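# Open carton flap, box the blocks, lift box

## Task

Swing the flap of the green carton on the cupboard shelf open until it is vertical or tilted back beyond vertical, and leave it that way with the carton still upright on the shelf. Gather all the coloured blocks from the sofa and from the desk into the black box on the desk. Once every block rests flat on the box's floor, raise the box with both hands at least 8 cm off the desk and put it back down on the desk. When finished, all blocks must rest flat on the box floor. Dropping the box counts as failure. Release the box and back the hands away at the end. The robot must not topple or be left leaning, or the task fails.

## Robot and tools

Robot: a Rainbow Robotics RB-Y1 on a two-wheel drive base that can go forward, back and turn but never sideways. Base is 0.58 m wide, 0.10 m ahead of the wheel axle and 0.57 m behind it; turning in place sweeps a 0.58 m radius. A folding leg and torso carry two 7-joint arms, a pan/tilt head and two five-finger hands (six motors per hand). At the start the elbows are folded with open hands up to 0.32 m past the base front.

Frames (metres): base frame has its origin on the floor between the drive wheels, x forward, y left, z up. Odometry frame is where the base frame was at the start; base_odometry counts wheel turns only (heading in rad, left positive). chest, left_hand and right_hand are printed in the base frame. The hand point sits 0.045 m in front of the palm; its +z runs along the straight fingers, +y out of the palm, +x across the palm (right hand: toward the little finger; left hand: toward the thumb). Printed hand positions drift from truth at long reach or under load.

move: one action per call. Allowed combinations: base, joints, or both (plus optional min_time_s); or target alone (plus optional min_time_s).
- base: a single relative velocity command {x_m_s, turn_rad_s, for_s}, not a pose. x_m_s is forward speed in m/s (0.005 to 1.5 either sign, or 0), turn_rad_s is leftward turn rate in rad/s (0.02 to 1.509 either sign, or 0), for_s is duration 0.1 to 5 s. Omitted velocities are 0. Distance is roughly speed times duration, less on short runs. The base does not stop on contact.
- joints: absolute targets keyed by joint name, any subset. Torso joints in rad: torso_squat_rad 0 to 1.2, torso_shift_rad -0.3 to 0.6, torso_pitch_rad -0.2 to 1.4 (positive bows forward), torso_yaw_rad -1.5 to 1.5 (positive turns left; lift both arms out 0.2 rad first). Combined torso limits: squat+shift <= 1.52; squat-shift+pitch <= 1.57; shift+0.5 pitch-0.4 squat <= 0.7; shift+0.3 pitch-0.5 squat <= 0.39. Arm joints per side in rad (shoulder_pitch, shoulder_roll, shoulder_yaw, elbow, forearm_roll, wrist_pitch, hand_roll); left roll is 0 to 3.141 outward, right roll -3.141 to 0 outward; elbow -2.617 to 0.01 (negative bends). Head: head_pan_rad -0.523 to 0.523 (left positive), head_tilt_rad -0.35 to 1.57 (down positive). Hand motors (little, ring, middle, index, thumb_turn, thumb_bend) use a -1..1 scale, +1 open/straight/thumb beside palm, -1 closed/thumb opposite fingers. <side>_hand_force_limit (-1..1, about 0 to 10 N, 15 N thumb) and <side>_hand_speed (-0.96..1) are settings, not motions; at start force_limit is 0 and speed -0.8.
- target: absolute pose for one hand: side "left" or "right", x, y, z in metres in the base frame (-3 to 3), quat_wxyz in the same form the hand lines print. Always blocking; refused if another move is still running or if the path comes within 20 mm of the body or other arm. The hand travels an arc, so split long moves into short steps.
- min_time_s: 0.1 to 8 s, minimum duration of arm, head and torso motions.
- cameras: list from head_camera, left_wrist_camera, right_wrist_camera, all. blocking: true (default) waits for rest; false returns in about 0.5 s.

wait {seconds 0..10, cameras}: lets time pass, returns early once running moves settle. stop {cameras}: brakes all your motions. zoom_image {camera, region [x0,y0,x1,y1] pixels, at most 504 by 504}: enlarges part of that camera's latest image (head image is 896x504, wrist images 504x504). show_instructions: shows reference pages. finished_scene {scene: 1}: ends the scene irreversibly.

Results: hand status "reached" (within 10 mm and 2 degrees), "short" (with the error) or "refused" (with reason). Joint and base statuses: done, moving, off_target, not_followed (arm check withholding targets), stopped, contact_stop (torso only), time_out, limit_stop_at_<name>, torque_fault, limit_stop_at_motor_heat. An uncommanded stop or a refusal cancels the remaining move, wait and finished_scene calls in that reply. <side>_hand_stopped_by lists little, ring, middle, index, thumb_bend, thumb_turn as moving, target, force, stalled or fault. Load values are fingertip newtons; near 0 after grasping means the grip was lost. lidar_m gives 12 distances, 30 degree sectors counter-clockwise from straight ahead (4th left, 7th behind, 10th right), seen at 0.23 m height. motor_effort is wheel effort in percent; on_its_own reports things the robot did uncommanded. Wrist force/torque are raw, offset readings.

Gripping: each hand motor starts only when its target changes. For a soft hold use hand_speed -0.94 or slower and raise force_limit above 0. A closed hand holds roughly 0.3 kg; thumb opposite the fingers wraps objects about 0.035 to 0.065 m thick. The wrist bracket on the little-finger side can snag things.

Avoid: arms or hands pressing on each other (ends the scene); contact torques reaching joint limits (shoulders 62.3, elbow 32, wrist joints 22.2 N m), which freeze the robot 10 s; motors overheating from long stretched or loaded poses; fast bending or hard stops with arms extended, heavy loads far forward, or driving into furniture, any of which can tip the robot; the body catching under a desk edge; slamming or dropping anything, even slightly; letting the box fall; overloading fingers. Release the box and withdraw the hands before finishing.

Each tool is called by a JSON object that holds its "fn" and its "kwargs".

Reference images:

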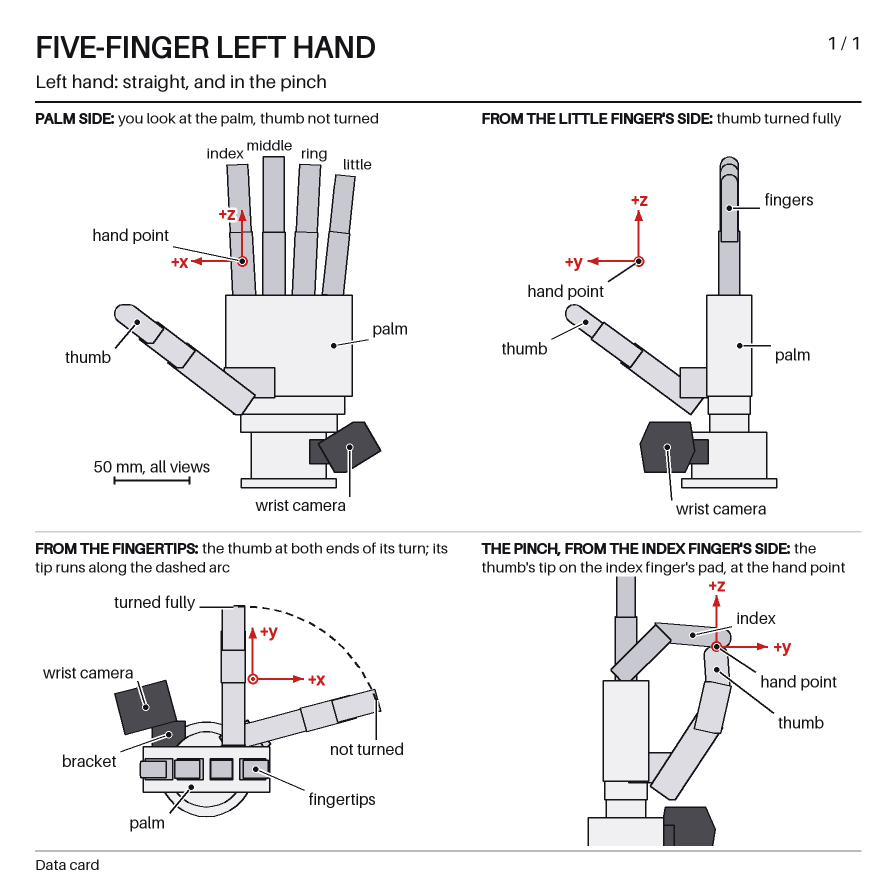

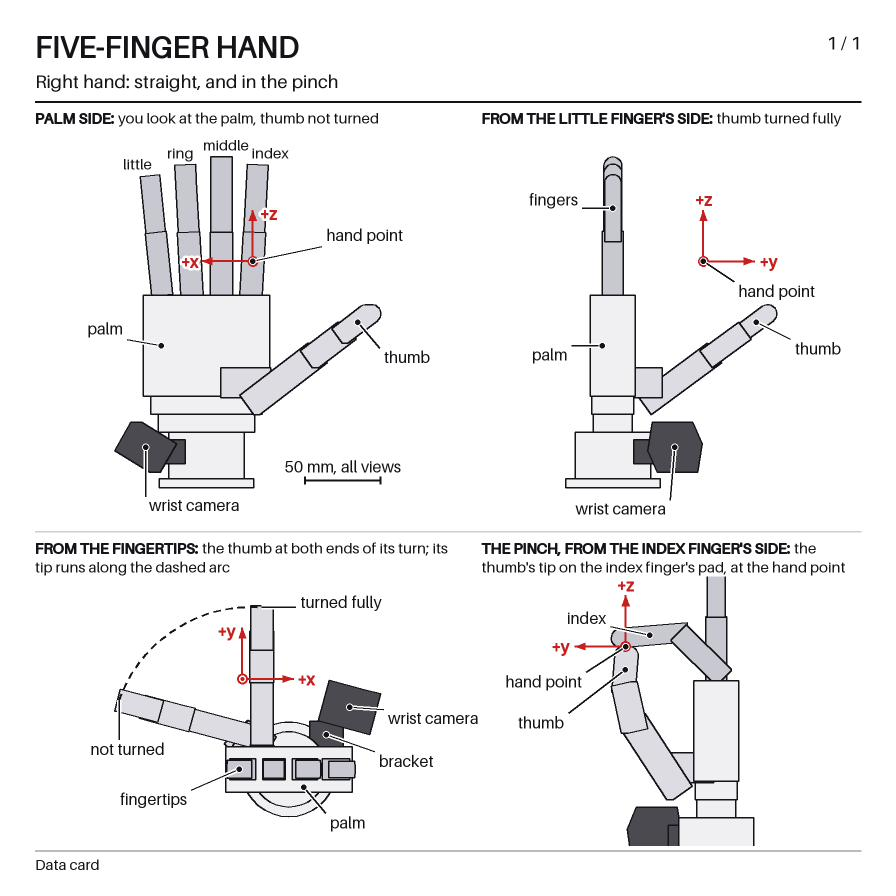

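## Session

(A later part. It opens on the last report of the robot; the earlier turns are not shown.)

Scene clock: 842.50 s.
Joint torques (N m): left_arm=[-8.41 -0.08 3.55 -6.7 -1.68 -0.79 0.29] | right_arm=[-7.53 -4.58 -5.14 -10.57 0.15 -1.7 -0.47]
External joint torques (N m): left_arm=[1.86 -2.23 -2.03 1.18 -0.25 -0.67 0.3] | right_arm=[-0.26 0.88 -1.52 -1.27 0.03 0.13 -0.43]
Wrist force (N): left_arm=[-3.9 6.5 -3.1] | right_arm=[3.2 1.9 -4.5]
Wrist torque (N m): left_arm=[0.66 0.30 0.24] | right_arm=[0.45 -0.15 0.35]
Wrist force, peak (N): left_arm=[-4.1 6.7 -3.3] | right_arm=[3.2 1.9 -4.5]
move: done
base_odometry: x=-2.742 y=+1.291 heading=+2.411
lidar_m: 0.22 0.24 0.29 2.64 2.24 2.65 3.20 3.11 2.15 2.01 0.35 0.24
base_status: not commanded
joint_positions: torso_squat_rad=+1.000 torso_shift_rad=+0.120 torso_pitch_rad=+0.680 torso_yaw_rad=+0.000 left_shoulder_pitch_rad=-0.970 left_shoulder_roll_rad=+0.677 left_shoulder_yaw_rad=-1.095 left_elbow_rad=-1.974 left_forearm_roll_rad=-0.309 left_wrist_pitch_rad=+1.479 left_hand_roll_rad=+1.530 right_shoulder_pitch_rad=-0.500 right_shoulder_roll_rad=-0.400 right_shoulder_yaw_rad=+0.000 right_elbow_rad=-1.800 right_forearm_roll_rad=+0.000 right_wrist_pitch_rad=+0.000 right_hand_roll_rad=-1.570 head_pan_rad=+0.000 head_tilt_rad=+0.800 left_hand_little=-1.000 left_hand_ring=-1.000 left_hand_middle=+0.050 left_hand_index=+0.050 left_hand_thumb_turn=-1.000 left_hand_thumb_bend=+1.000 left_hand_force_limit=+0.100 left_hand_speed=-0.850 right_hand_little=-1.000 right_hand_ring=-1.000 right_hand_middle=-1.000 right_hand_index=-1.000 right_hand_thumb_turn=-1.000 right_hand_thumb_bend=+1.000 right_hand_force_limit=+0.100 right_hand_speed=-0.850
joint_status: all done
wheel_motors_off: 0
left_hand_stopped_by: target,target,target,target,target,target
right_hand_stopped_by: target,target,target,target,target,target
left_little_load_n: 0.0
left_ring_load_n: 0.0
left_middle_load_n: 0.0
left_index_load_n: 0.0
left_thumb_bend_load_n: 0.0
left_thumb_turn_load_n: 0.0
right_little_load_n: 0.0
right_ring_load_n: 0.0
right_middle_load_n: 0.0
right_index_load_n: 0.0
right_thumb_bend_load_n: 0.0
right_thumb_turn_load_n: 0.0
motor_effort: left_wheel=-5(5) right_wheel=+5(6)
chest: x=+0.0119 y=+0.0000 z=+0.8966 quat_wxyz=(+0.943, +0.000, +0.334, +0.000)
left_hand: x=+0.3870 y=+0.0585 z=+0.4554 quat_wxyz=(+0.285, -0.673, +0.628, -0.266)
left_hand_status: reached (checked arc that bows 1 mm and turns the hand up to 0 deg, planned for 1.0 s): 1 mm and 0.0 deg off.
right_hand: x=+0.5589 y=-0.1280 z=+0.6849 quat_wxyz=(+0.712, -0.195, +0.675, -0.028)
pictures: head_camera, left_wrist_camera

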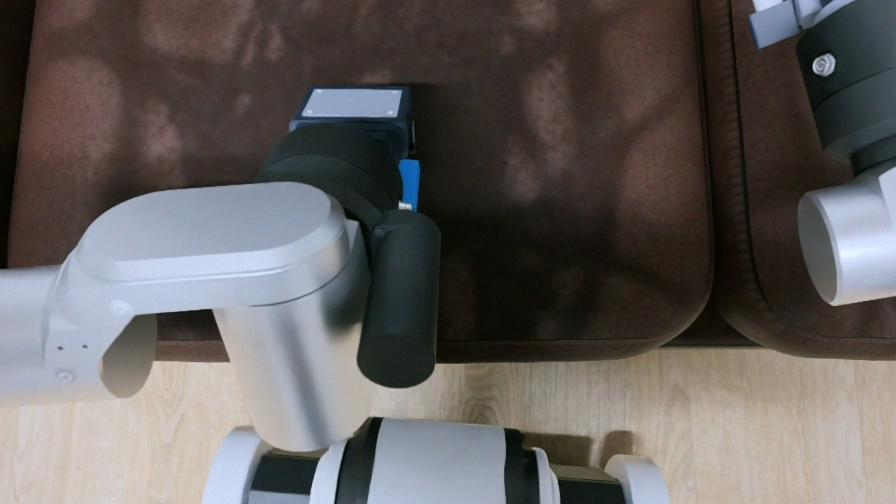

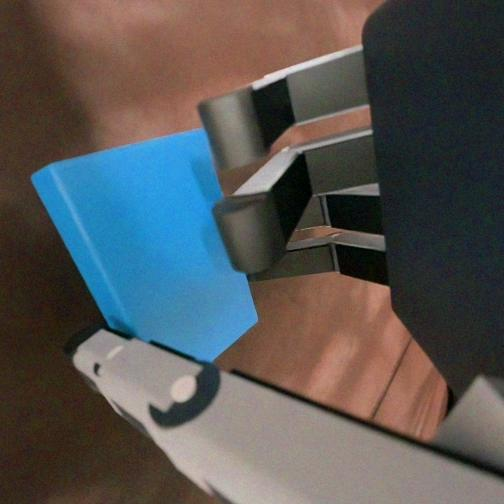

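{"fn": "move", "kwargs": {"target": {"side": "left", "x": 0.3867, "y": 0.0584, "z": 0.4505, "quat_wxyz": [0.2855, -0.6739, 0.6283, -0.2662]}, "min_time_s": 0.8, "cameras": ["left_wrist_camera"]}}

{"fn": "move", "kwargs": {"joints": {"left_hand_index": -0.1, "left_hand_middle": -0.1}, "cameras": ["left_wrist_camera"]}}

Scene clock: 844.00 s.
Joint torques (N m): left_arm=[-6.24 -0.67 1.16 -5.51 0.06 -1.05 0.31] | right_arm=[-7.38 -4.72 -5.11 -10.52 0.17 -1.67 -0.55]
External joint torques (N m): left_arm=[4.03 -2.79 -4.4 2.36 1.49 -0.94 0.31] | right_arm=[-0.11 0.74 -1.49 -1.22 0.05 0.15 -0.51]
Wrist force (N): left_arm=[-6.3 0.0 -9.5] | right_arm=[3.0 2.0 -4.3]
Wrist torque (N m): left_arm=[0.83 0.11 0.38] | right_arm=[0.43 -0.11 0.33]
Wrist force, peak (N): left_arm=[-6.3 -0.2 -9.8] | right_arm=[3.3 2.0 -4.3]
move: done
base_odometry: x=-2.742 y=+1.291 heading=+2.411
lidar_m: 0.23 0.24 0.31 2.64 2.22 2.67 3.22 3.11 2.15 2.02 0.35 0.25
base_status: not commanded
joint_positions: torso_squat_rad=+1.000 torso_shift_rad=+0.120 torso_pitch_rad=+0.680 torso_yaw_rad=+0.000 left_shoulder_pitch_rad=-0.968 left_shoulder_roll_rad=+0.673 left_shoulder_yaw_rad=-1.099 left_elbow_rad=-1.957 left_forearm_roll_rad=-0.316 left_wrist_pitch_rad=+1.465 left_hand_roll_rad=+1.538 right_shoulder_pitch_rad=-0.500 right_shoulder_roll_rad=-0.400 right_shoulder_yaw_rad=+0.000 right_elbow_rad=-1.800 right_forearm_roll_rad=+0.000 right_wrist_pitch_rad=+0.000 right_hand_roll_rad=-1.570 head_pan_rad=+0.000 head_tilt_rad=+0.800 left_hand_little=-1.000 left_hand_ring=-1.000 left_hand_middle=+0.050 left_hand_index=+0.050 left_hand_thumb_turn=-1.000 left_hand_thumb_bend=+1.000 left_hand_force_limit=+0.100 left_hand_speed=-0.850 right_hand_little=-1.000 right_hand_ring=-1.000 right_hand_middle=-1.000 right_hand_index=-1.000 right_hand_thumb_turn=-1.000 right_hand_thumb_bend=+1.000 right_hand_force_limit=+0.100 right_hand_speed=-0.850
joint_status: all done
wheel_motors_off: 0
left_hand_stopped_by: target,target,target,target,target,target
right_hand_stopped_by: target,target,target,target,target,target
left_little_load_n: 0.0
left_ring_load_n: 0.0
left_middle_load_n: -3.0
left_index_load_n: 0.0
left_thumb_bend_load_n: 0.0
left_thumb_turn_load_n: 0.0
right_little_load_n: 0.0
right_ring_load_n: 0.0
right_middle_load_n: 0.0
right_index_load_n: 0.0
right_thumb_bend_load_n: 0.0
right_thumb_turn_load_n: 0.0
motor_effort: left_wheel=-4(5) right_wheel=+6(6)
chest: x=+0.0118 y=+0.0000 z=+0.8966 quat_wxyz=(+0.943, +0.000, +0.333, +0.000)
left_hand: x=+0.3875 y=+0.0584 z=+0.4515 quat_wxyz=(+0.286, -0.673, +0.627, -0.267)
left_hand_status: reached (checked arc that bows 1 mm and turns the hand up to 0 deg, planned for 0.8 s): 1 mm and 0.1 deg off.
right_hand: x=+0.5588 y=-0.1280 z=+0.6851 quat_wxyz=(+0.712, -0.195, +0.675, -0.028)

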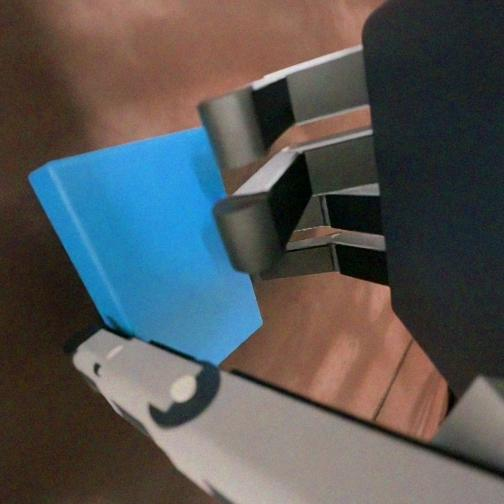

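Scene clock: 844.83 s.
Joint torques (N m): left_arm=[-8.04 -0.11 3.33 -6.81 -1.2 -0.76 0.37] | right_arm=[-7.33 -4.91 -5.2 -10.56 0.19 -1.74 -0.56]
External joint torques (N m): left_arm=[2.22 -2.23 -2.22 1.06 0.23 -0.65 0.38] | right_arm=[-0.06 0.54 -1.59 -1.26 0.07 0.09 -0.52]
Wrist force (N): left_arm=[-4.1 6.3 -3.1] | right_arm=[2.9 1.8 -4.2]
Wrist torque (N m): left_arm=[0.66 0.33 0.24] | right_arm=[0.39 -0.13 0.33]
Wrist force, peak (N): left_arm=[-6.4 0.1 -9.6] | right_arm=[3.0 2.1 -4.5]
move: done
base_odometry: x=-2.742 y=+1.291 heading=+2.411
lidar_m: 0.22 0.23 0.31 2.63 2.26 2.67 3.20 3.13 2.16 2.02 0.37 0.25
base_status: not commanded
joint_positions: torso_squat_rad=+1.000 torso_shift_rad=+0.120 torso_pitch_rad=+0.680 torso_yaw_rad=+0.000 left_shoulder_pitch_rad=-0.968 left_shoulder_roll_rad=+0.673 left_shoulder_yaw_rad=-1.099 left_elbow_rad=-1.956 left_forearm_roll_rad=-0.316 left_wrist_pitch_rad=+1.465 left_hand_roll_rad=+1.538 right_shoulder_pitch_rad=-0.500 right_shoulder_roll_rad=-0.400 right_shoulder_yaw_rad=+0.000 right_elbow_rad=-1.800 right_forearm_roll_rad=+0.000 right_wrist_pitch_rad=+0.000 right_hand_roll_rad=-1.570 head_pan_rad=+0.000 head_tilt_rad=+0.800 left_hand_little=-1.000 left_hand_ring=-1.000 left_hand_middle=-0.100 left_hand_index=-0.100 left_hand_thumb_turn=-1.000 left_hand_thumb_bend=+1.000 left_hand_force_limit=+0.100 left_hand_speed=-0.850 right_hand_little=-1.000 right_hand_ring=-1.000 right_hand_middle=-1.000 right_hand_index=-1.000 right_hand_thumb_turn=-1.000 right_hand_thumb_bend=+1.000 right_hand_force_limit=+0.100 right_hand_speed=-0.850
joint_status: all done
wheel_motors_off: 0
left_hand_stopped_by: target,target,target,target,target,target
right_hand_stopped_by: target,target,target,target,target,target
left_little_load_n: -0.5
left_ring_load_n: 0.0
left_middle_load_n: 0.5
left_index_load_n: 0.0
left_thumb_bend_load_n: 0.0
left_thumb_turn_load_n: 0.0
right_little_load_n: 0.0
right_ring_load_n: 0.0
right_middle_load_n: 0.0
right_index_load_n: 0.0
right_thumb_bend_load_n: 0.0
right_thumb_turn_load_n: -0.5
motor_effort: left_wheel=-5(5) right_wheel=+5(6)
chest: x=+0.0118 y=+0.0000 z=+0.8966 quat_wxyz=(+0.943, +0.000, +0.333, +0.000)
left_hand: x=+0.3871 y=+0.0585 z=+0.4511 quat_wxyz=(+0.286, -0.673, +0.628, -0.266)
right_hand: x=+0.5588 y=-0.1280 z=+0.6851 quat_wxyz=(+0.712, -0.195, +0.675, -0.028)

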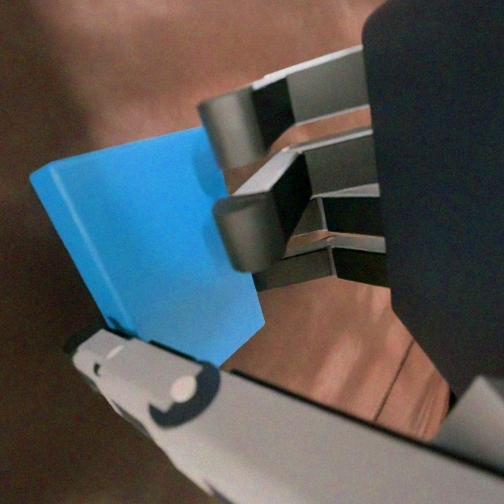

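{"fn": "move", "kwargs": {"joints": {"left_hand_index": -0.2, "left_hand_middle": -0.2}, "cameras": ["left_wrist_camera"]}}

{"fn": "move", "kwargs": {"joints": {"left_hand_index": -0.27, "left_hand_middle": -0.27}, "cameras": ["left_wrist_camera"]}}

Scene clock: 846.67 s.
Joint torques (N m): left_arm=[-8.34 -0.05 3.81 -6.96 -1.17 -0.72 0.34] | right_arm=[-7.5 -4.64 -4.94 -10.48 0.17 -1.66 -0.45]
External joint torques (N m): left_arm=[1.91 -2.17 -1.74 0.92 0.25 -0.61 0.35] | right_arm=[-0.22 0.82 -1.32 -1.18 0.05 0.17 -0.41]
Wrist force (N): left_arm=[-3.7 6.3 -3.2] | right_arm=[2.8 2.1 -4.2]
Wrist torque (N m): left_arm=[0.65 0.29 0.24] | right_arm=[0.44 -0.09 0.33]
Wrist force, peak (N): left_arm=[-4.1 6.8 -2.8] | right_arm=[3.3 2.0 -4.5]
move: off_target
base_odometry: x=-2.742 y=+1.291 heading=+2.411
lidar_m: 0.22 0.22 0.31 2.63 2.25 2.67 3.20 3.11 2.16 2.02 0.35 0.24
base_status: not commanded
joint_positions: torso_squat_rad=+1.000 torso_shift_rad=+0.120 torso_pitch_rad=+0.680 torso_yaw_rad=+0.000 left_shoulder_pitch_rad=-0.968 left_shoulder_roll_rad=+0.673 left_shoulder_yaw_rad=-1.099 left_elbow_rad=-1.956 left_forearm_roll_rad=-0.315 left_wrist_pitch_rad=+1.465 left_hand_roll_rad=+1.538 right_shoulder_pitch_rad=-0.500 right_shoulder_roll_rad=-0.400 right_shoulder_yaw_rad=+0.000 right_elbow_rad=-1.800 right_forearm_roll_rad=+0.000 right_wrist_pitch_rad=+0.000 right_hand_roll_rad=-1.570 head_pan_rad=+0.000 head_tilt_rad=+0.800 left_hand_little=-1.000 left_hand_ring=-1.000 left_hand_middle=-0.152 left_hand_index=-0.199 left_hand_thumb_turn=-1.000 left_hand_thumb_bend=+1.000 left_hand_force_limit=+0.100 left_hand_speed=-0.850 right_hand_little=-1.000 right_hand_ring=-1.000 right_hand_middle=-1.000 right_hand_index=-1.000 right_hand_thumb_turn=-1.000 right_hand_thumb_bend=+1.000 right_hand_force_limit=+0.100 right_hand_speed=-0.850
joint_status: left_hand_middle off_target (ended at -0.152, target -0.200); the others done
wheel_motors_off: 0
left_hand_stopped_by: target,target,force,target,target,target
right_hand_stopped_by: target,target,target,target,target,target
left_little_load_n: 0.0
left_ring_load_n: 0.0
left_middle_load_n: 6.0
left_index_load_n: 2.5
left_thumb_bend_load_n: 0.5
left_thumb_turn_load_n: 2.0
right_little_load_n: 0.0
right_ring_load_n: 0.0
right_middle_load_n: 0.0
right_index_load_n: 0.0
right_thumb_bend_load_n: 0.0
right_thumb_turn_load_n: -0.5
motor_effort: left_wheel=-4(5) right_wheel=+5(5)
chest: x=+0.0118 y=+0.0000 z=+0.8966 quat_wxyz=(+0.943, +0.000, +0.333, +0.000)
left_hand: x=+0.3870 y=+0.0585 z=+0.4510 quat_wxyz=(+0.286, -0.673, +0.628, -0.266)
right_hand: x=+0.5588 y=-0.1280 z=+0.6851 quat_wxyz=(+0.712, -0.195, +0.675, -0.028)

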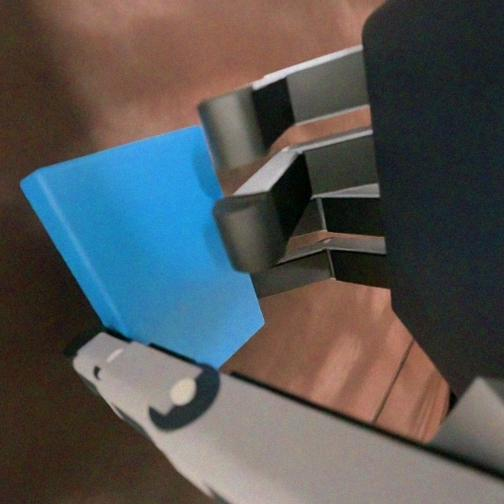

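Scene clock: 847.10 s.
Joint torques (N m): left_arm=[-8.05 0.26 3.32 -6.85 -1.22 -0.66 0.35] | right_arm=[-7.38 -4.74 -4.89 -10.6 0.14 -1.67 -0.54]
External joint torques (N m): left_arm=[2.2 -1.86 -2.23 1.02 0.2 -0.55 0.35] | right_arm=[-0.1 0.71 -1.27 -1.3 0.02 0.15 -0.5]
Wrist force (N): left_arm=[-3.4 5.8 -3.3] | right_arm=[2.9 1.9 -3.9]
Wrist torque (N m): left_arm=[0.65 0.29 0.25] | right_arm=[0.42 -0.15 0.33]
Wrist force, peak (N): left_arm=[-3.7 6.3 -3.2] | right_arm=[3.1 1.8 -4.3]
move: off_target
base_odometry: x=-2.742 y=+1.291 heading=+2.411
lidar_m: 0.21 0.22 0.31 2.64 2.26 2.68 3.21 3.11 2.17 2.02 0.34 0.24
base_status: not commanded
joint_positions: torso_squat_rad=+1.000 torso_shift_rad=+0.120 torso_pitch_rad=+0.680 torso_yaw_rad=+0.000 left_shoulder_pitch_rad=-0.968 left_shoulder_roll_rad=+0.673 left_shoulder_yaw_rad=-1.099 left_elbow_rad=-1.956 left_forearm_roll_rad=-0.315 left_wrist_pitch_rad=+1.465 left_hand_roll_rad=+1.538 right_shoulder_pitch_rad=-0.500 right_shoulder_roll_rad=-0.400 right_shoulder_yaw_rad=+0.000 right_elbow_rad=-1.800 right_forearm_roll_rad=+0.000 right_wrist_pitch_rad=+0.000 right_hand_roll_rad=-1.570 head_pan_rad=+0.000 head_tilt_rad=+0.800 left_hand_little=-1.000 left_hand_ring=-1.000 left_hand_middle=-0.152 left_hand_index=-0.224 left_hand_thumb_turn=-1.000 left_hand_thumb_bend=+1.000 left_hand_force_limit=+0.100 left_hand_speed=-0.850 right_hand_little=-1.000 right_hand_ring=-1.000 right_hand_middle=-1.000 right_hand_index=-1.000 right_hand_thumb_turn=-1.000 right_hand_thumb_bend=+1.000 right_hand_force_limit=+0.100 right_hand_speed=-0.850
joint_status: left_hand_middle off_target (ended at -0.152, target -0.270); left_hand_index off_target (ended at -0.224, target -0.270)
wheel_motors_off: 0
left_hand_stopped_by: target,target,force,force,target,target
right_hand_stopped_by: target,target,target,target,target,target
left_little_load_n: 0.0
left_ring_load_n: 0.0
left_middle_load_n: 5.5
left_index_load_n: 6.5
left_thumb_bend_load_n: 0.5
left_thumb_turn_load_n: 1.0
right_little_load_n: 0.0
right_ring_load_n: 0.0
right_middle_load_n: 0.0
right_index_load_n: 0.0
right_thumb_bend_load_n: 0.0
right_thumb_turn_load_n: 0.0
motor_effort: left_wheel=-5(5) right_wheel=+5(6)
chest: x=+0.0118 y=+0.0000 z=+0.8966 quat_wxyz=(+0.943, +0.000, +0.333, +0.000)
left_hand: x=+0.3870 y=+0.0585 z=+0.4510 quat_wxyz=(+0.286, -0.673, +0.628, -0.266)
right_hand: x=+0.5588 y=-0.1280 z=+0.6851 quat_wxyz=(+0.712, -0.195, +0.675, -0.028)

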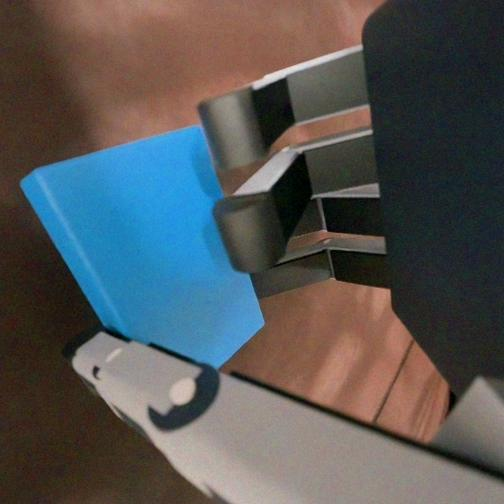

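{"fn": "move", "kwargs": {"target": {"side": "left", "x": 0.387, "y": 0.0584, "z": 0.50, "quat_wxyz": [0.2855, -0.6739, 0.6283, -0.2662]}, "min_time_s": 1.5, "cameras": ["left_wrist_camera"]}}

{"fn": "move", "kwargs": {"target": {"side": "left", "x": 0.387, "y": 0.0584, "z": 0.60, "quat_wxyz": [0.2855, -0.6739, 0.6283, -0.2662]}, "min_time_s": 2.0, "cameras": ["left_wrist_camera", "head_camera"]}}

Scene clock: 849.67 s.
Joint torques (N m): left_arm=[-10.8 1.76 8 -8.18 -1.28 -0.17 -0.48] | right_arm=[-7.34 -4.82 -5.04 -10.63 0.12 -1.73 -0.47]
External joint torques (N m): left_arm=[-0.29 -0.62 2.14 -0.35 0.15 0.06 -0.48] | right_arm=[-0.06 0.64 -1.43 -1.34 0 0.1 -0.43]
Wrist force (N): left_arm=[-3.9 7.1 -2.5] | right_arm=[3.3 1.9 -4.1]
Wrist torque (N m): left_arm=[0.70 0.31 0.09] | right_arm=[0.43 -0.19 0.35]
Wrist force, peak (N): left_arm=[-3.9 7.3 -2.7] | right_arm=[2.9 2.5 -4.6]
move: done
base_odometry: x=-2.742 y=+1.291 heading=+2.411
lidar_m: 0.22 0.23 0.30 2.64 2.27 2.68 3.21 3.12 2.16 2.02 0.35 0.24
base_status: not commanded
joint_positions: torso_squat_rad=+1.000 torso_shift_rad=+0.120 torso_pitch_rad=+0.680 torso_yaw_rad=+0.000 left_shoulder_pitch_rad=-0.995 left_shoulder_roll_rad=+0.702 left_shoulder_yaw_rad=-1.045 left_elbow_rad=-2.129 left_forearm_roll_rad=-0.250 left_wrist_pitch_rad=+1.607 left_hand_roll_rad=+1.454 right_shoulder_pitch_rad=-0.500 right_shoulder_roll_rad=-0.400 right_shoulder_yaw_rad=+0.000 right_elbow_rad=-1.800 right_forearm_roll_rad=+0.000 right_wrist_pitch_rad=+0.000 right_hand_roll_rad=-1.570 head_pan_rad=+0.000 head_tilt_rad=+0.800 left_hand_little=-1.000 left_hand_ring=-1.000 left_hand_middle=-0.152 left_hand_index=-0.224 left_hand_thumb_turn=-1.000 left_hand_thumb_bend=+1.000 left_hand_force_limit=+0.100 left_hand_speed=-0.850 right_hand_little=-1.000 right_hand_ring=-1.000 right_hand_middle=-1.000 right_hand_index=-1.000 right_hand_thumb_turn=-1.000 right_hand_thumb_bend=+1.000 right_hand_force_limit=+0.100 right_hand_speed=-0.850
joint_status: all done
wheel_motors_off: 0
left_hand_stopped_by: target,target,force,force,target,target
right_hand_stopped_by: target,target,target,target,target,target
left_little_load_n: 0.0
left_ring_load_n: 0.0
left_middle_load_n: 5.5
left_index_load_n: 6.5
left_thumb_bend_load_n: 1.0
left_thumb_turn_load_n: 1.0
right_little_load_n: 0.0
right_ring_load_n: 0.0
right_middle_load_n: 0.0
right_index_load_n: 0.0
right_thumb_bend_load_n: 0.0
right_thumb_turn_load_n: -0.5
motor_effort: left_wheel=-5(5) right_wheel=+5(6)
chest: x=+0.0118 y=+0.0000 z=+0.8966 quat_wxyz=(+0.943, +0.000, +0.333, +0.000)
left_hand: x=+0.3869 y=+0.0582 z=+0.4994 quat_wxyz=(+0.285, -0.673, +0.628, -0.266)
left_hand_status: reached (checked arc that bows 6 mm and turns the hand up to 1 deg, planned for 1.5 s): 1 mm and 0.1 deg off.
right_hand: x=+0.5588 y=-0.1280 z=+0.6851 quat_wxyz=(+0.712, -0.195, +0.675, -0.028)

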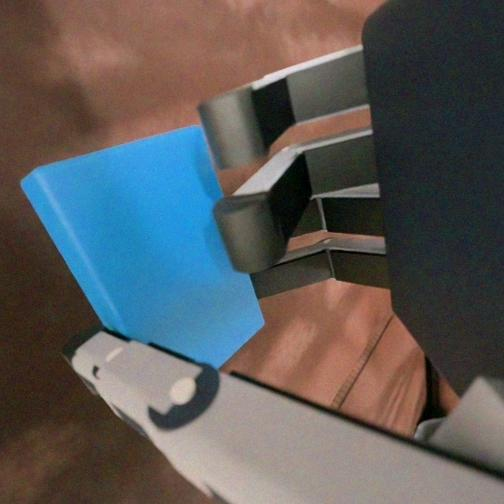

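Scene clock: 852.00 s.
Joint torques (N m): left_arm=[-11.48 0.69 7.69 -6.87 -1.18 -0.4 -0.26] | right_arm=[-7.63 -4.96 -4.91 -10.68 0.12 -1.68 -0.51]
External joint torques (N m): left_arm=[-0.08 -1.89 1.62 -0.17 0.14 0.09 -0.25] | right_arm=[-0.36 0.49 -1.29 -1.39 0 0.14 -0.47]
Wrist force (N): left_arm=[-4.0 7.1 -2.4] | right_arm=[3.3 1.9 -4.4]
Wrist torque (N m): left_arm=[0.69 0.33 0.09] | right_arm=[0.41 -0.18 0.34]
Wrist force, peak (N): left_arm=[-4.1 7.2 -2.6] | right_arm=[2.9 2.5 -4.5]
move: done
base_odometry: x=-2.742 y=+1.291 heading=+2.411
lidar_m: 0.22 0.23 0.31 2.64 2.24 2.66 3.20 3.11 2.15 2.00 0.34 0.24
base_status: not commanded
joint_positions: torso_squat_rad=+1.000 torso_shift_rad=+0.120 torso_pitch_rad=+0.680 torso_yaw_rad=+0.000 left_shoulder_pitch_rad=-1.099 left_shoulder_roll_rad=+0.690 left_shoulder_yaw_rad=-0.884 left_elbow_rad=-2.406 left_forearm_roll_rad=-0.097 left_wrist_pitch_rad=+1.919 left_hand_roll_rad=+1.291 right_shoulder_pitch_rad=-0.500 right_shoulder_roll_rad=-0.400 right_shoulder_yaw_rad=+0.000 right_elbow_rad=-1.800 right_forearm_roll_rad=+0.000 right_wrist_pitch_rad=+0.000 right_hand_roll_rad=-1.570 head_pan_rad=+0.000 head_tilt_rad=+0.800 left_hand_little=-1.000 left_hand_ring=-1.000 left_hand_middle=-0.152 left_hand_index=-0.224 left_hand_thumb_turn=-1.000 left_hand_thumb_bend=+1.000 left_hand_force_limit=+0.100 left_hand_speed=-0.850 right_hand_little=-1.000 right_hand_ring=-1.000 right_hand_middle=-1.000 right_hand_index=-1.000 right_hand_thumb_turn=-1.000 right_hand_thumb_bend=+1.000 right_hand_force_limit=+0.100 right_hand_speed=-0.850
joint_status: all done
wheel_motors_off: 0
left_hand_stopped_by: target,target,force,force,target,target
right_hand_stopped_by: target,target,target,target,target,target
left_little_load_n: 0.0
left_ring_load_n: 0.0
left_middle_load_n: 5.5
left_index_load_n: 6.5
left_thumb_bend_load_n: 0.5
left_thumb_turn_load_n: 1.0
right_little_load_n: 0.0
right_ring_load_n: 0.0
right_middle_load_n: 0.0
right_index_load_n: 0.0
right_thumb_bend_load_n: 0.0
right_thumb_turn_load_n: 0.0
motor_effort: left_wheel=-5(5) right_wheel=+5(6)
chest: x=+0.0118 y=+0.0000 z=+0.8966 quat_wxyz=(+0.943, +0.000, +0.333, +0.000)
left_hand: x=+0.3869 y=+0.0585 z=+0.5995 quat_wxyz=(+0.283, -0.672, +0.629, -0.269)
left_hand_status: reached (checked arc that bows 6 mm and turns the hand up to 1 deg, planned for 2.0 s): 1 mm and 0.4 deg off.
right_hand: x=+0.5588 y=-0.1280 z=+0.6851 quat_wxyz=(+0.712, -0.195, +0.675, -0.028)
pictures: head_camera, left_wrist_camera

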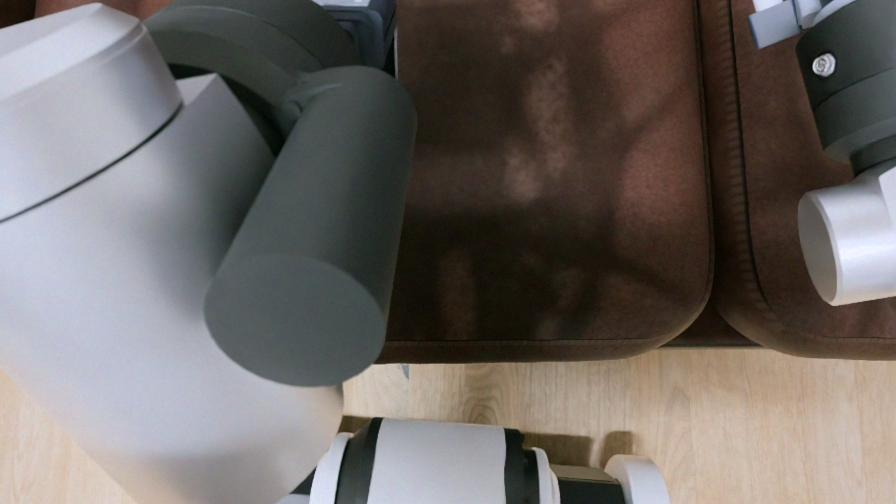

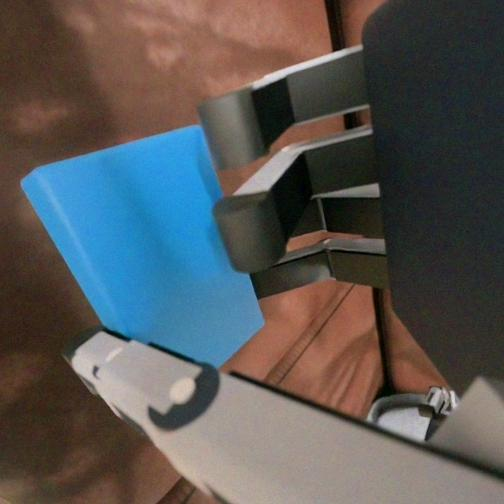

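{"fn": "move", "kwargs": {"joints": {"torso_squat_rad": 0.8, "torso_shift_rad": 0.06, "torso_pitch_rad": 0.35}, "min_time_s": 2.5, "cameras": ["left_wrist_camera"]}}

{"fn": "move", "kwargs": {"joints": {"torso_squat_rad": 0.5, "torso_shift_rad": 0.0, "torso_pitch_rad": 0.1, "head_tilt_rad": 0.6}, "min_time_s": 2.5, "cameras": ["left_wrist_camera", "head_camera"]}}

Scene clock: 855.33 s.
Joint torques (N m): left_arm=[-14.22 1.92 9.48 -4.67 -1.66 -0.6 -0.37] | right_arm=[-12.4 -5.48 -5.48 -10.22 0.11 -1.53 -0.39]
External joint torques (N m): left_arm=[0.35 -1.91 1.56 -0.18 0.04 0.02 -0.36] | right_arm=[0.12 0.87 -1.34 -1.34 0.01 0.13 -0.35]
Wrist force (N): left_arm=[-4.1 8.5 -4.4] | right_arm=[2.4 2.2 -5.8]
Wrist torque (N m): left_arm=[0.89 0.27 0.05] | right_arm=[0.51 -0.02 0.31]
Wrist force, peak (N): left_arm=[-4.0 8.5 -4.5] | right_arm=[2.5 2.3 -6.0]
move: done
base_odometry: x=-2.742 y=+1.291 heading=+2.411
lidar_m: 0.21 0.22 0.30 2.64 2.24 2.67 3.20 3.11 2.16 2.02 0.34 0.23
base_status: not commanded
joint_positions: torso_squat_rad=+0.800 torso_shift_rad=+0.060 torso_pitch_rad=+0.350 torso_yaw_rad=+0.000 left_shoulder_pitch_rad=-1.099 left_shoulder_roll_rad=+0.690 left_shoulder_yaw_rad=-0.883 left_elbow_rad=-2.406 left_forearm_roll_rad=-0.097 left_wrist_pitch_rad=+1.919 left_hand_roll_rad=+1.291 right_shoulder_pitch_rad=-0.500 right_shoulder_roll_rad=-0.400 right_shoulder_yaw_rad=+0.000 right_elbow_rad=-1.800 right_forearm_roll_rad=+0.000 right_wrist_pitch_rad=+0.000 right_hand_roll_rad=-1.570 head_pan_rad=+0.000 head_tilt_rad=+0.800 left_hand_little=-1.000 left_hand_ring=-1.000 left_hand_middle=-0.152 left_hand_index=-0.224 left_hand_thumb_turn=-1.000 left_hand_thumb_bend=+1.000 left_hand_force_limit=+0.100 left_hand_speed=-0.850 right_hand_little=-1.000 right_hand_ring=-1.000 right_hand_middle=-1.000 right_hand_index=-1.000 right_hand_thumb_turn=-1.000 right_hand_thumb_bend=+1.000 right_hand_force_limit=+0.100 right_hand_speed=-0.850
joint_status: all done
wheel_motors_off: 0
left_hand_stopped_by: target,target,force,force,target,target
right_hand_stopped_by: target,target,target,target,target,target
left_little_load_n: 0.0
left_ring_load_n: 0.0
left_middle_load_n: 6.0
left_index_load_n: 6.5
left_thumb_bend_load_n: 0.5
left_thumb_turn_load_n: 1.0
right_little_load_n: 0.0
right_ring_load_n: 0.0
right_middle_load_n: 0.0
right_index_load_n: 0.0
right_thumb_bend_load_n: 0.0
right_thumb_turn_load_n: 0.0
motor_effort: left_wheel=-5(5) right_wheel=+5(6)
chest: x=-0.0927 y=+0.0000 z=+1.0580 quat_wxyz=(+0.985, +0.000, +0.174, +0.000)
left_hand: x=+0.3585 y=+0.0585 z=+0.8985 quat_wxyz=(+0.383, -0.619, +0.574, -0.376)
right_hand: x=+0.4934 y=-0.1280 z=+1.0351 quat_wxyz=(+0.813, -0.187, +0.549, -0.060)

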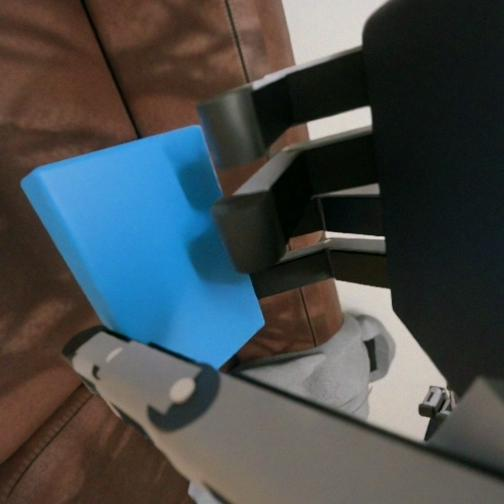

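Scene clock: 858.13 s.
Joint torques (N m): left_arm=[-14.95 2.42 10.04 -2.44 -1.65 -0.65 -0.28] | right_arm=[-15.5 -5.78 -5.91 -9.15 0.16 -1.33 -0.51]
External joint torques (N m): left_arm=[0.97 -2.1 1.27 0.04 0.23 0.03 -0.28] | right_arm=[0.12 0.8 -1.68 -1.23 0.07 0.08 -0.48]
Wrist force (N): left_arm=[-4.2 9.0 -5.8] | right_arm=[2.1 1.9 -7.0]
Wrist torque (N m): left_arm=[0.98 0.25 0.01] | right_arm=[0.51 0.04 0.31]
Wrist force, peak (N): left_arm=[-4.2 9.0 -5.9] | right_arm=[2.4 2.1 -7.2]
move: done
base_odometry: x=-2.742 y=+1.291 heading=+2.411
lidar_m: 0.23 0.23 0.30 2.64 2.26 2.66 3.21 3.12 2.14 2.01 0.37 0.24
base_status: not commanded
joint_positions: torso_squat_rad=+0.500 torso_shift_rad=+0.000 torso_pitch_rad=+0.100 torso_yaw_rad=+0.000 left_shoulder_pitch_rad=-1.099 left_shoulder_roll_rad=+0.690 left_shoulder_yaw_rad=-0.883 left_elbow_rad=-2.406 left_forearm_roll_rad=-0.097 left_wrist_pitch_rad=+1.919 left_hand_roll_rad=+1.291 right_shoulder_pitch_rad=-0.500 right_shoulder_roll_rad=-0.400 right_shoulder_yaw_rad=+0.000 right_elbow_rad=-1.800 right_forearm_roll_rad=+0.000 right_wrist_pitch_rad=+0.000 right_hand_roll_rad=-1.570 head_pan_rad=+0.000 head_tilt_rad=+0.600 left_hand_little=-1.000 left_hand_ring=-1.000 left_hand_middle=-0.152 left_hand_index=-0.224 left_hand_thumb_turn=-1.000 left_hand_thumb_bend=+1.000 left_hand_force_limit=+0.100 left_hand_speed=-0.850 right_hand_little=-1.000 right_hand_ring=-1.000 right_hand_middle=-1.000 right_hand_index=-1.000 right_hand_thumb_turn=-1.000 right_hand_thumb_bend=+1.000 right_hand_force_limit=+0.100 right_hand_speed=-0.850
joint_status: all done
wheel_motors_off: 0
left_hand_stopped_by: target,target,force,force,target,target
right_hand_stopped_by: target,target,target,target,target,target
left_little_load_n: 0.0
left_ring_load_n: 0.0
left_middle_load_n: 5.5
left_index_load_n: 6.5
left_thumb_bend_load_n: 0.5
left_thumb_turn_load_n: 1.0
right_little_load_n: 0.0
right_ring_load_n: 0.0
right_middle_load_n: 0.0
right_index_load_n: 0.5
right_thumb_bend_load_n: 0.0
right_thumb_turn_load_n: 0.0
motor_effort: left_wheel=-5(6) right_wheel=+5(5)
chest: x=-0.1971 y=+0.0000 z=+1.2027 quat_wxyz=(+0.999, +0.000, +0.050, +0.000)
left_hand: x=+0.2795 y=+0.0584 z=+1.1598 quat_wxyz=(+0.451, -0.567, +0.521, -0.450)
right_hand: x=+0.3764 y=-0.1280 z=+1.3255 quat_wxyz=(+0.875, -0.178, +0.443, -0.082)
pictures: head_camera, left_wrist_camera

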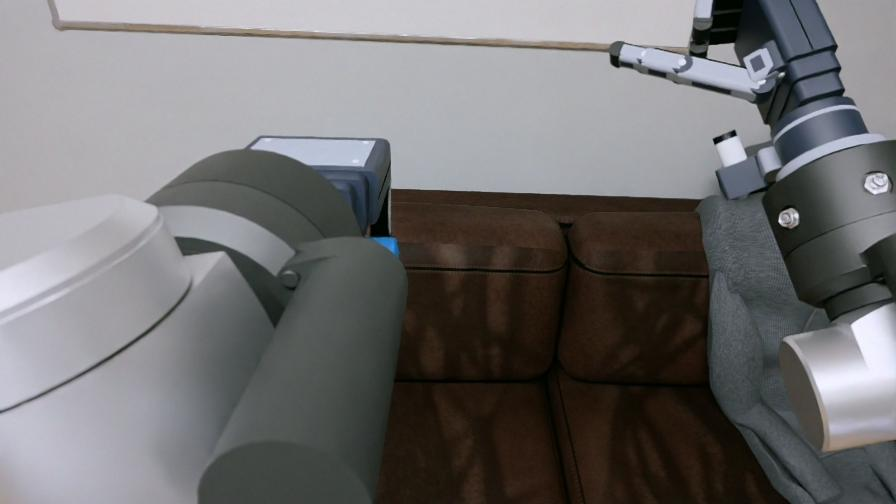

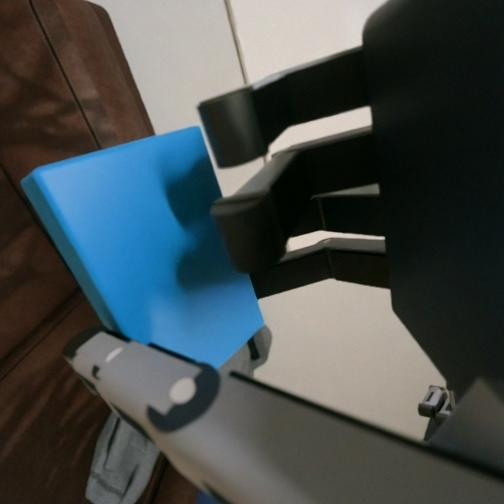

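{"fn": "move", "kwargs": {"base": {"x_m_s": -0.25, "for_s": 2.76}}}

{"fn": "move", "kwargs": {"base": {"turn_rad_s": 0.8, "for_s": 3.11}, "cameras": ["head_camera"]}}

Scene clock: 862.47 s.
Joint torques (N m): left_arm=[-14.96 2.74 10.1 -2.18 -1.88 -0.72 -0.28] | right_arm=[-15.56 -5.87 -5.84 -9.29 0.12 -1.27 -0.49]
External joint torques (N m): left_arm=[0.96 -1.78 1.32 0.31 0 -0.04 -0.28] | right_arm=[0.06 0.71 -1.61 -1.37 0.03 0.14 -0.46]
Wrist force (N): left_arm=[-4.2 9.0 -5.8] | right_arm=[2.0 2.2 -7.2]
Wrist torque (N m): left_arm=[0.99 0.23 0.01] | right_arm=[0.57 0.05 0.32]
Wrist force, peak (N): left_arm=[-4.2 8.9 -6.2] | right_arm=[2.0 2.1 -7.5]
move: done
base_odometry: x=-2.227 y=+0.830 heading=+2.412
lidar_m: 0.92 0.95 2.25 1.97 2.23 2.54 3.00 3.15 2.20 2.07 1.40 0.98
base_status: done (sent for 2.77 of 2.77 s)
joint_positions: torso_squat_rad=+0.500 torso_shift_rad=+0.000 torso_pitch_rad=+0.100 torso_yaw_rad=+0.000 left_shoulder_pitch_rad=-1.099 left_shoulder_roll_rad=+0.690 left_shoulder_yaw_rad=-0.883 left_elbow_rad=-2.406 left_forearm_roll_rad=-0.097 left_wrist_pitch_rad=+1.919 left_hand_roll_rad=+1.291 right_shoulder_pitch_rad=-0.500 right_shoulder_roll_rad=-0.400 right_shoulder_yaw_rad=+0.000 right_elbow_rad=-1.800 right_forearm_roll_rad=+0.000 right_wrist_pitch_rad=+0.000 right_hand_roll_rad=-1.570 head_pan_rad=+0.000 head_tilt_rad=+0.600 left_hand_little=-1.000 left_hand_ring=-1.000 left_hand_middle=-0.152 left_hand_index=-0.224 left_hand_thumb_turn=-1.000 left_hand_thumb_bend=+1.000 left_hand_force_limit=+0.100 left_hand_speed=-0.850 right_hand_little=-1.000 right_hand_ring=-1.000 right_hand_middle=-1.000 right_hand_index=-1.000 right_hand_thumb_turn=-1.000 right_hand_thumb_bend=+1.000 right_hand_force_limit=+0.100 right_hand_speed=-0.850
joint_status: not commanded
wheel_motors_off: 0
left_hand_stopped_by: target,target,force,force,target,target
right_hand_stopped_by: target,target,target,target,target,target
left_little_load_n: 0.0
left_ring_load_n: 0.0
left_middle_load_n: 5.5
left_index_load_n: 6.5
left_thumb_bend_load_n: 1.0
left_thumb_turn_load_n: 0.5
right_little_load_n: 0.0
right_ring_load_n: 0.0
right_middle_load_n: 0.0
right_index_load_n: 0.0
right_thumb_bend_load_n: 0.0
right_thumb_turn_load_n: 0.0
motor_effort: left_wheel=+11(23) right_wheel=-13(30)
chest: x=-0.1971 y=+0.0000 z=+1.2027 quat_wxyz=(+0.999, +0.000, +0.050, +0.000)
left_hand: x=+0.2795 y=+0.0584 z=+1.1598 quat_wxyz=(+0.451, -0.567, +0.521, -0.450)
right_hand: x=+0.3764 y=-0.1281 z=+1.3255 quat_wxyz=(+0.875, -0.178, +0.443, -0.082)
pictures: none

Scene clock: 867.47 s.
Joint torques (N m): left_arm=[-14.85 2.95 10.51 -2.29 -1.86 -0.66 -0.28] | right_arm=[-15.64 -5.78 -5.32 -9.33 0.07 -1.31 -0.45]
External joint torques (N m): left_arm=[1.07 -1.57 1.73 0.2 0.02 0.01 -0.27] | right_arm=[-0.02 0.81 -1.09 -1.4 -0.03 0.11 -0.42]
Wrist force (N): left_arm=[-4.2 8.9 -5.7] | right_arm=[2.0 2.0 -7.3]
Wrist torque (N m): left_arm=[0.98 0.23 0.02] | right_arm=[0.54 0.06 0.32]
Wrist force, peak (N): left_arm=[-4.3 9.0 -5.9] | right_arm=[2.1 2.2 -7.4]
move: done
base_odometry: x=-2.227 y=+0.830 heading=-1.391
lidar_m: 3.12 2.54 3.29 2.31 2.06 2.08 1.05 0.92 0.93 2.04 2.59 1.97
base_status: done (sent for 3.1 of 3.1 s)
joint_positions: torso_squat_rad=+0.500 torso_shift_rad=+0.000 torso_pitch_rad=+0.100 torso_yaw_rad=+0.000 left_shoulder_pitch_rad=-1.099 left_shoulder_roll_rad=+0.690 left_shoulder_yaw_rad=-0.883 left_elbow_rad=-2.406 left_forearm_roll_rad=-0.097 left_wrist_pitch_rad=+1.919 left_hand_roll_rad=+1.291 right_shoulder_pitch_rad=-0.500 right_shoulder_roll_rad=-0.400 right_shoulder_yaw_rad=+0.000 right_elbow_rad=-1.800 right_forearm_roll_rad=+0.000 right_wrist_pitch_rad=+0.000 right_hand_roll_rad=-1.570 head_pan_rad=+0.000 head_tilt_rad=+0.600 left_hand_little=-1.000 left_hand_ring=-1.000 left_hand_middle=-0.152 left_hand_index=-0.224 left_hand_thumb_turn=-1.000 left_hand_thumb_bend=+1.000 left_hand_force_limit=+0.100 left_hand_speed=-0.850 right_hand_little=-1.000 right_hand_ring=-1.000 right_hand_middle=-1.000 right_hand_index=-1.000 right_hand_thumb_turn=-1.000 right_hand_thumb_bend=+1.000 right_hand_force_limit=+0.100 right_hand_speed=-0.850
joint_status: not commanded
wheel_motors_off: 0
left_hand_stopped_by: target,target,force,force,target,target
right_hand_stopped_by: target,target,target,target,target,target
left_little_load_n: 0.0
left_ring_load_n: 0.0
left_middle_load_n: 5.5
left_index_load_n: 6.5
left_thumb_bend_load_n: 0.5
left_thumb_turn_load_n: 1.0
right_little_load_n: 0.0
right_ring_load_n: 0.0
right_middle_load_n: 0.0
right_index_load_n: 0.0
right_thumb_bend_load_n: 0.0
right_thumb_turn_load_n: 0.0
motor_effort: left_wheel=+4(29) right_wheel=+7(35)
chest: x=-0.1972 y=+0.0000 z=+1.2027 quat_wxyz=(+0.999, +0.000, +0.050, +0.000)
left_hand: x=+0.2794 y=+0.0583 z=+1.1599 quat_wxyz=(+0.451, -0.567, +0.521, -0.450)
right_hand: x=+0.3763 y=-0.1281 z=+1.3255 quat_wxyz=(+0.875, -0.178, +0.443, -0.082)

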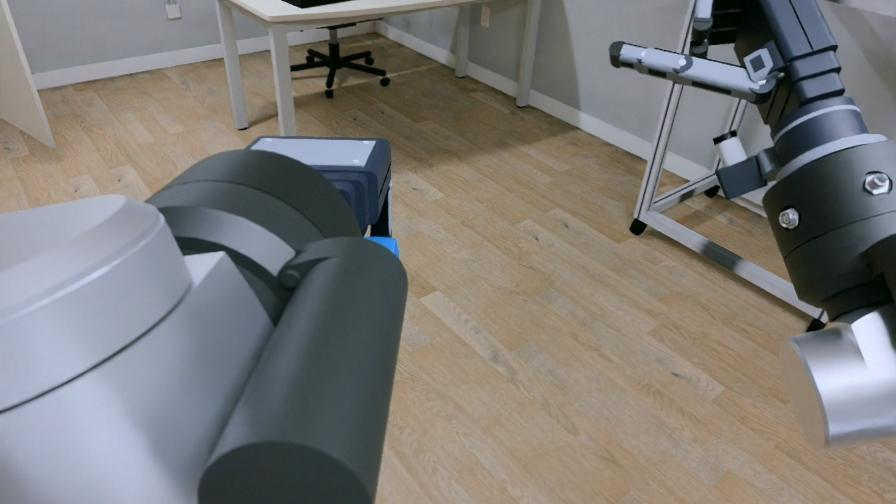

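{"fn": "move", "kwargs": {"base": {"x_m_s": 0.4, "for_s": 3.86}}}

{"fn": "move", "kwargs": {"base": {"turn_rad_s": 0.3, "for_s": 0.96}, "cameras": ["head_camera"]}}

Scene clock: 873.03 s.
Joint torques (N m): left_arm=[-14.92 2.85 10.07 -2.51 -1.89 -0.64 -0.34] | right_arm=[-15.48 -5.84 -5.48 -9.39 0.09 -1.34 -0.43]
External joint torques (N m): left_arm=[1 -1.67 1.29 -0.02 -0.02 0.03 -0.33] | right_arm=[0.14 0.74 -1.25 -1.47 0 0.08 -0.4]
Wrist force (N): left_arm=[-4.2 8.9 -5.9] | right_arm=[2.1 2.0 -7.2]
Wrist torque (N m): left_arm=[0.97 0.23 0.02] | right_arm=[0.53 0.03 0.29]
Wrist force, peak (N): left_arm=[-4.2 9.0 -6.1] | right_arm=[2.3 2.2 -7.4]
move: done
base_odometry: x=-1.950 y=-0.692 heading=-1.391
lidar_m: 1.86 1.17 2.03 3.02 3.09 3.11 2.34 2.15 2.85 1.22 0.92 1.57
base_status: done (sent for 3.87 of 3.87 s)
joint_positions: torso_squat_rad=+0.500 torso_shift_rad=+0.000 torso_pitch_rad=+0.100 torso_yaw_rad=+0.000 left_shoulder_pitch_rad=-1.099 left_shoulder_roll_rad=+0.690 left_shoulder_yaw_rad=-0.883 left_elbow_rad=-2.406 left_forearm_roll_rad=-0.097 left_wrist_pitch_rad=+1.919 left_hand_roll_rad=+1.291 right_shoulder_pitch_rad=-0.500 right_shoulder_roll_rad=-0.400 right_shoulder_yaw_rad=+0.000 right_elbow_rad=-1.800 right_forearm_roll_rad=+0.000 right_wrist_pitch_rad=+0.000 right_hand_roll_rad=-1.570 head_pan_rad=+0.000 head_tilt_rad=+0.600 left_hand_little=-1.000 left_hand_ring=-1.000 left_hand_middle=-0.152 left_hand_index=-0.224 left_hand_thumb_turn=-1.000 left_hand_thumb_bend=+1.000 left_hand_force_limit=+0.100 left_hand_speed=-0.850 right_hand_little=-1.000 right_hand_ring=-1.000 right_hand_middle=-1.000 right_hand_index=-1.000 right_hand_thumb_turn=-1.000 right_hand_thumb_bend=+1.000 right_hand_force_limit=+0.100 right_hand_speed=-0.850
joint_status: not commanded
wheel_motors_off: 0
left_hand_stopped_by: target,target,force,force,target,target
right_hand_stopped_by: target,target,target,target,target,target
left_little_load_n: 0.0
left_ring_load_n: 0.0
left_middle_load_n: 5.5
left_index_load_n: 6.5
left_thumb_bend_load_n: 0.5
left_thumb_turn_load_n: 0.5
right_little_load_n: 0.0
right_ring_load_n: 0.0
right_middle_load_n: 0.0
right_index_load_n: 0.0
right_thumb_bend_load_n: 0.0
right_thumb_turn_load_n: 0.0
motor_effort: left_wheel=+1(26) right_wheel=-1(33)
chest: x=-0.1970 y=+0.0000 z=+1.2027 quat_wxyz=(+0.999, +0.000, +0.050, +0.000)
left_hand: x=+0.2796 y=+0.0583 z=+1.1597 quat_wxyz=(+0.451, -0.567, +0.521, -0.450)
right_hand: x=+0.3765 y=-0.1281 z=+1.3253 quat_wxyz=(+0.875, -0.178, +0.443, -0.082)
pictures: none

Scene clock: 874.90 s.
Joint torques (N m): left_arm=[-15.11 3.01 10.27 -2.46 -2.06 -0.66 -0.36] | right_arm=[-15.64 -5.96 -5.51 -9.27 0.17 -1.29 -0.5]
External joint torques (N m): left_arm=[0.81 -1.51 1.49 0.03 -0.18 0.01 -0.35] | right_arm=[-0.02 0.62 -1.28 -1.35 0.08 0.12 -0.47]
Wrist force (N): left_arm=[-4.2 8.7 -5.8] | right_arm=[2.1 2.0 -7.3]
Wrist torque (N m): left_arm=[0.94 0.24 0.02] | right_arm=[0.54 0.03 0.32]
Wrist force, peak (N): left_arm=[-4.2 9.0 -5.9] | right_arm=[2.4 1.6 -7.6]
move: done
base_odometry: x=-1.950 y=-0.692 heading=-1.101
lidar_m: 2.27 1.17 2.02 3.01 3.09 2.74 2.13 2.74 1.23 1.59 0.92 1.67
base_status: done (sent for 0.97 of 0.97 s)
joint_positions: torso_squat_rad=+0.500 torso_shift_rad=+0.000 torso_pitch_rad=+0.100 torso_yaw_rad=+0.000 left_shoulder_pitch_rad=-1.099 left_shoulder_roll_rad=+0.690 left_shoulder_yaw_rad=-0.883 left_elbow_rad=-2.406 left_forearm_roll_rad=-0.097 left_wrist_pitch_rad=+1.919 left_hand_roll_rad=+1.291 right_shoulder_pitch_rad=-0.500 right_shoulder_roll_rad=-0.400 right_shoulder_yaw_rad=+0.000 right_elbow_rad=-1.800 right_forearm_roll_rad=+0.000 right_wrist_pitch_rad=+0.000 right_hand_roll_rad=-1.570 head_pan_rad=+0.000 head_tilt_rad=+0.600 left_hand_little=-1.000 left_hand_ring=-1.000 left_hand_middle=-0.152 left_hand_index=-0.224 left_hand_thumb_turn=-1.000 left_hand_thumb_bend=+1.000 left_hand_force_limit=+0.100 left_hand_speed=-0.850 right_hand_little=-1.000 right_hand_ring=-1.000 right_hand_middle=-1.000 right_hand_index=-1.000 right_hand_thumb_turn=-1.000 right_hand_thumb_bend=+1.000 right_hand_force_limit=+0.100 right_hand_speed=-0.850
joint_status: not commanded
wheel_motors_off: 0
left_hand_stopped_by: target,target,force,force,target,target
right_hand_stopped_by: target,target,target,target,target,target
left_little_load_n: 0.0
left_ring_load_n: 0.0
left_middle_load_n: 6.0
left_index_load_n: 7.0
left_thumb_bend_load_n: 1.0
left_thumb_turn_load_n: 1.0
right_little_load_n: 0.0
right_ring_load_n: 0.0
right_middle_load_n: 0.0
right_index_load_n: 0.0
right_thumb_bend_load_n: 0.0
right_thumb_turn_load_n: 0.0
motor_effort: left_wheel=-1(25) right_wheel=+0(27)
chest: x=-0.1970 y=+0.0000 z=+1.2027 quat_wxyz=(+0.999, +0.000, +0.050, +0.000)
left_hand: x=+0.2795 y=+0.0583 z=+1.1598 quat_wxyz=(+0.451, -0.567, +0.521, -0.450)
right_hand: x=+0.3765 y=-0.1281 z=+1.3254 quat_wxyz=(+0.875, -0.178, +0.443, -0.082)

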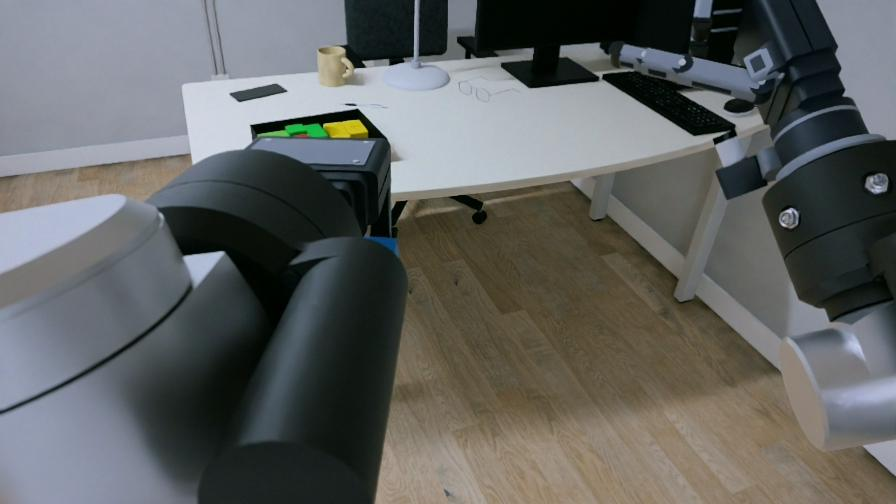

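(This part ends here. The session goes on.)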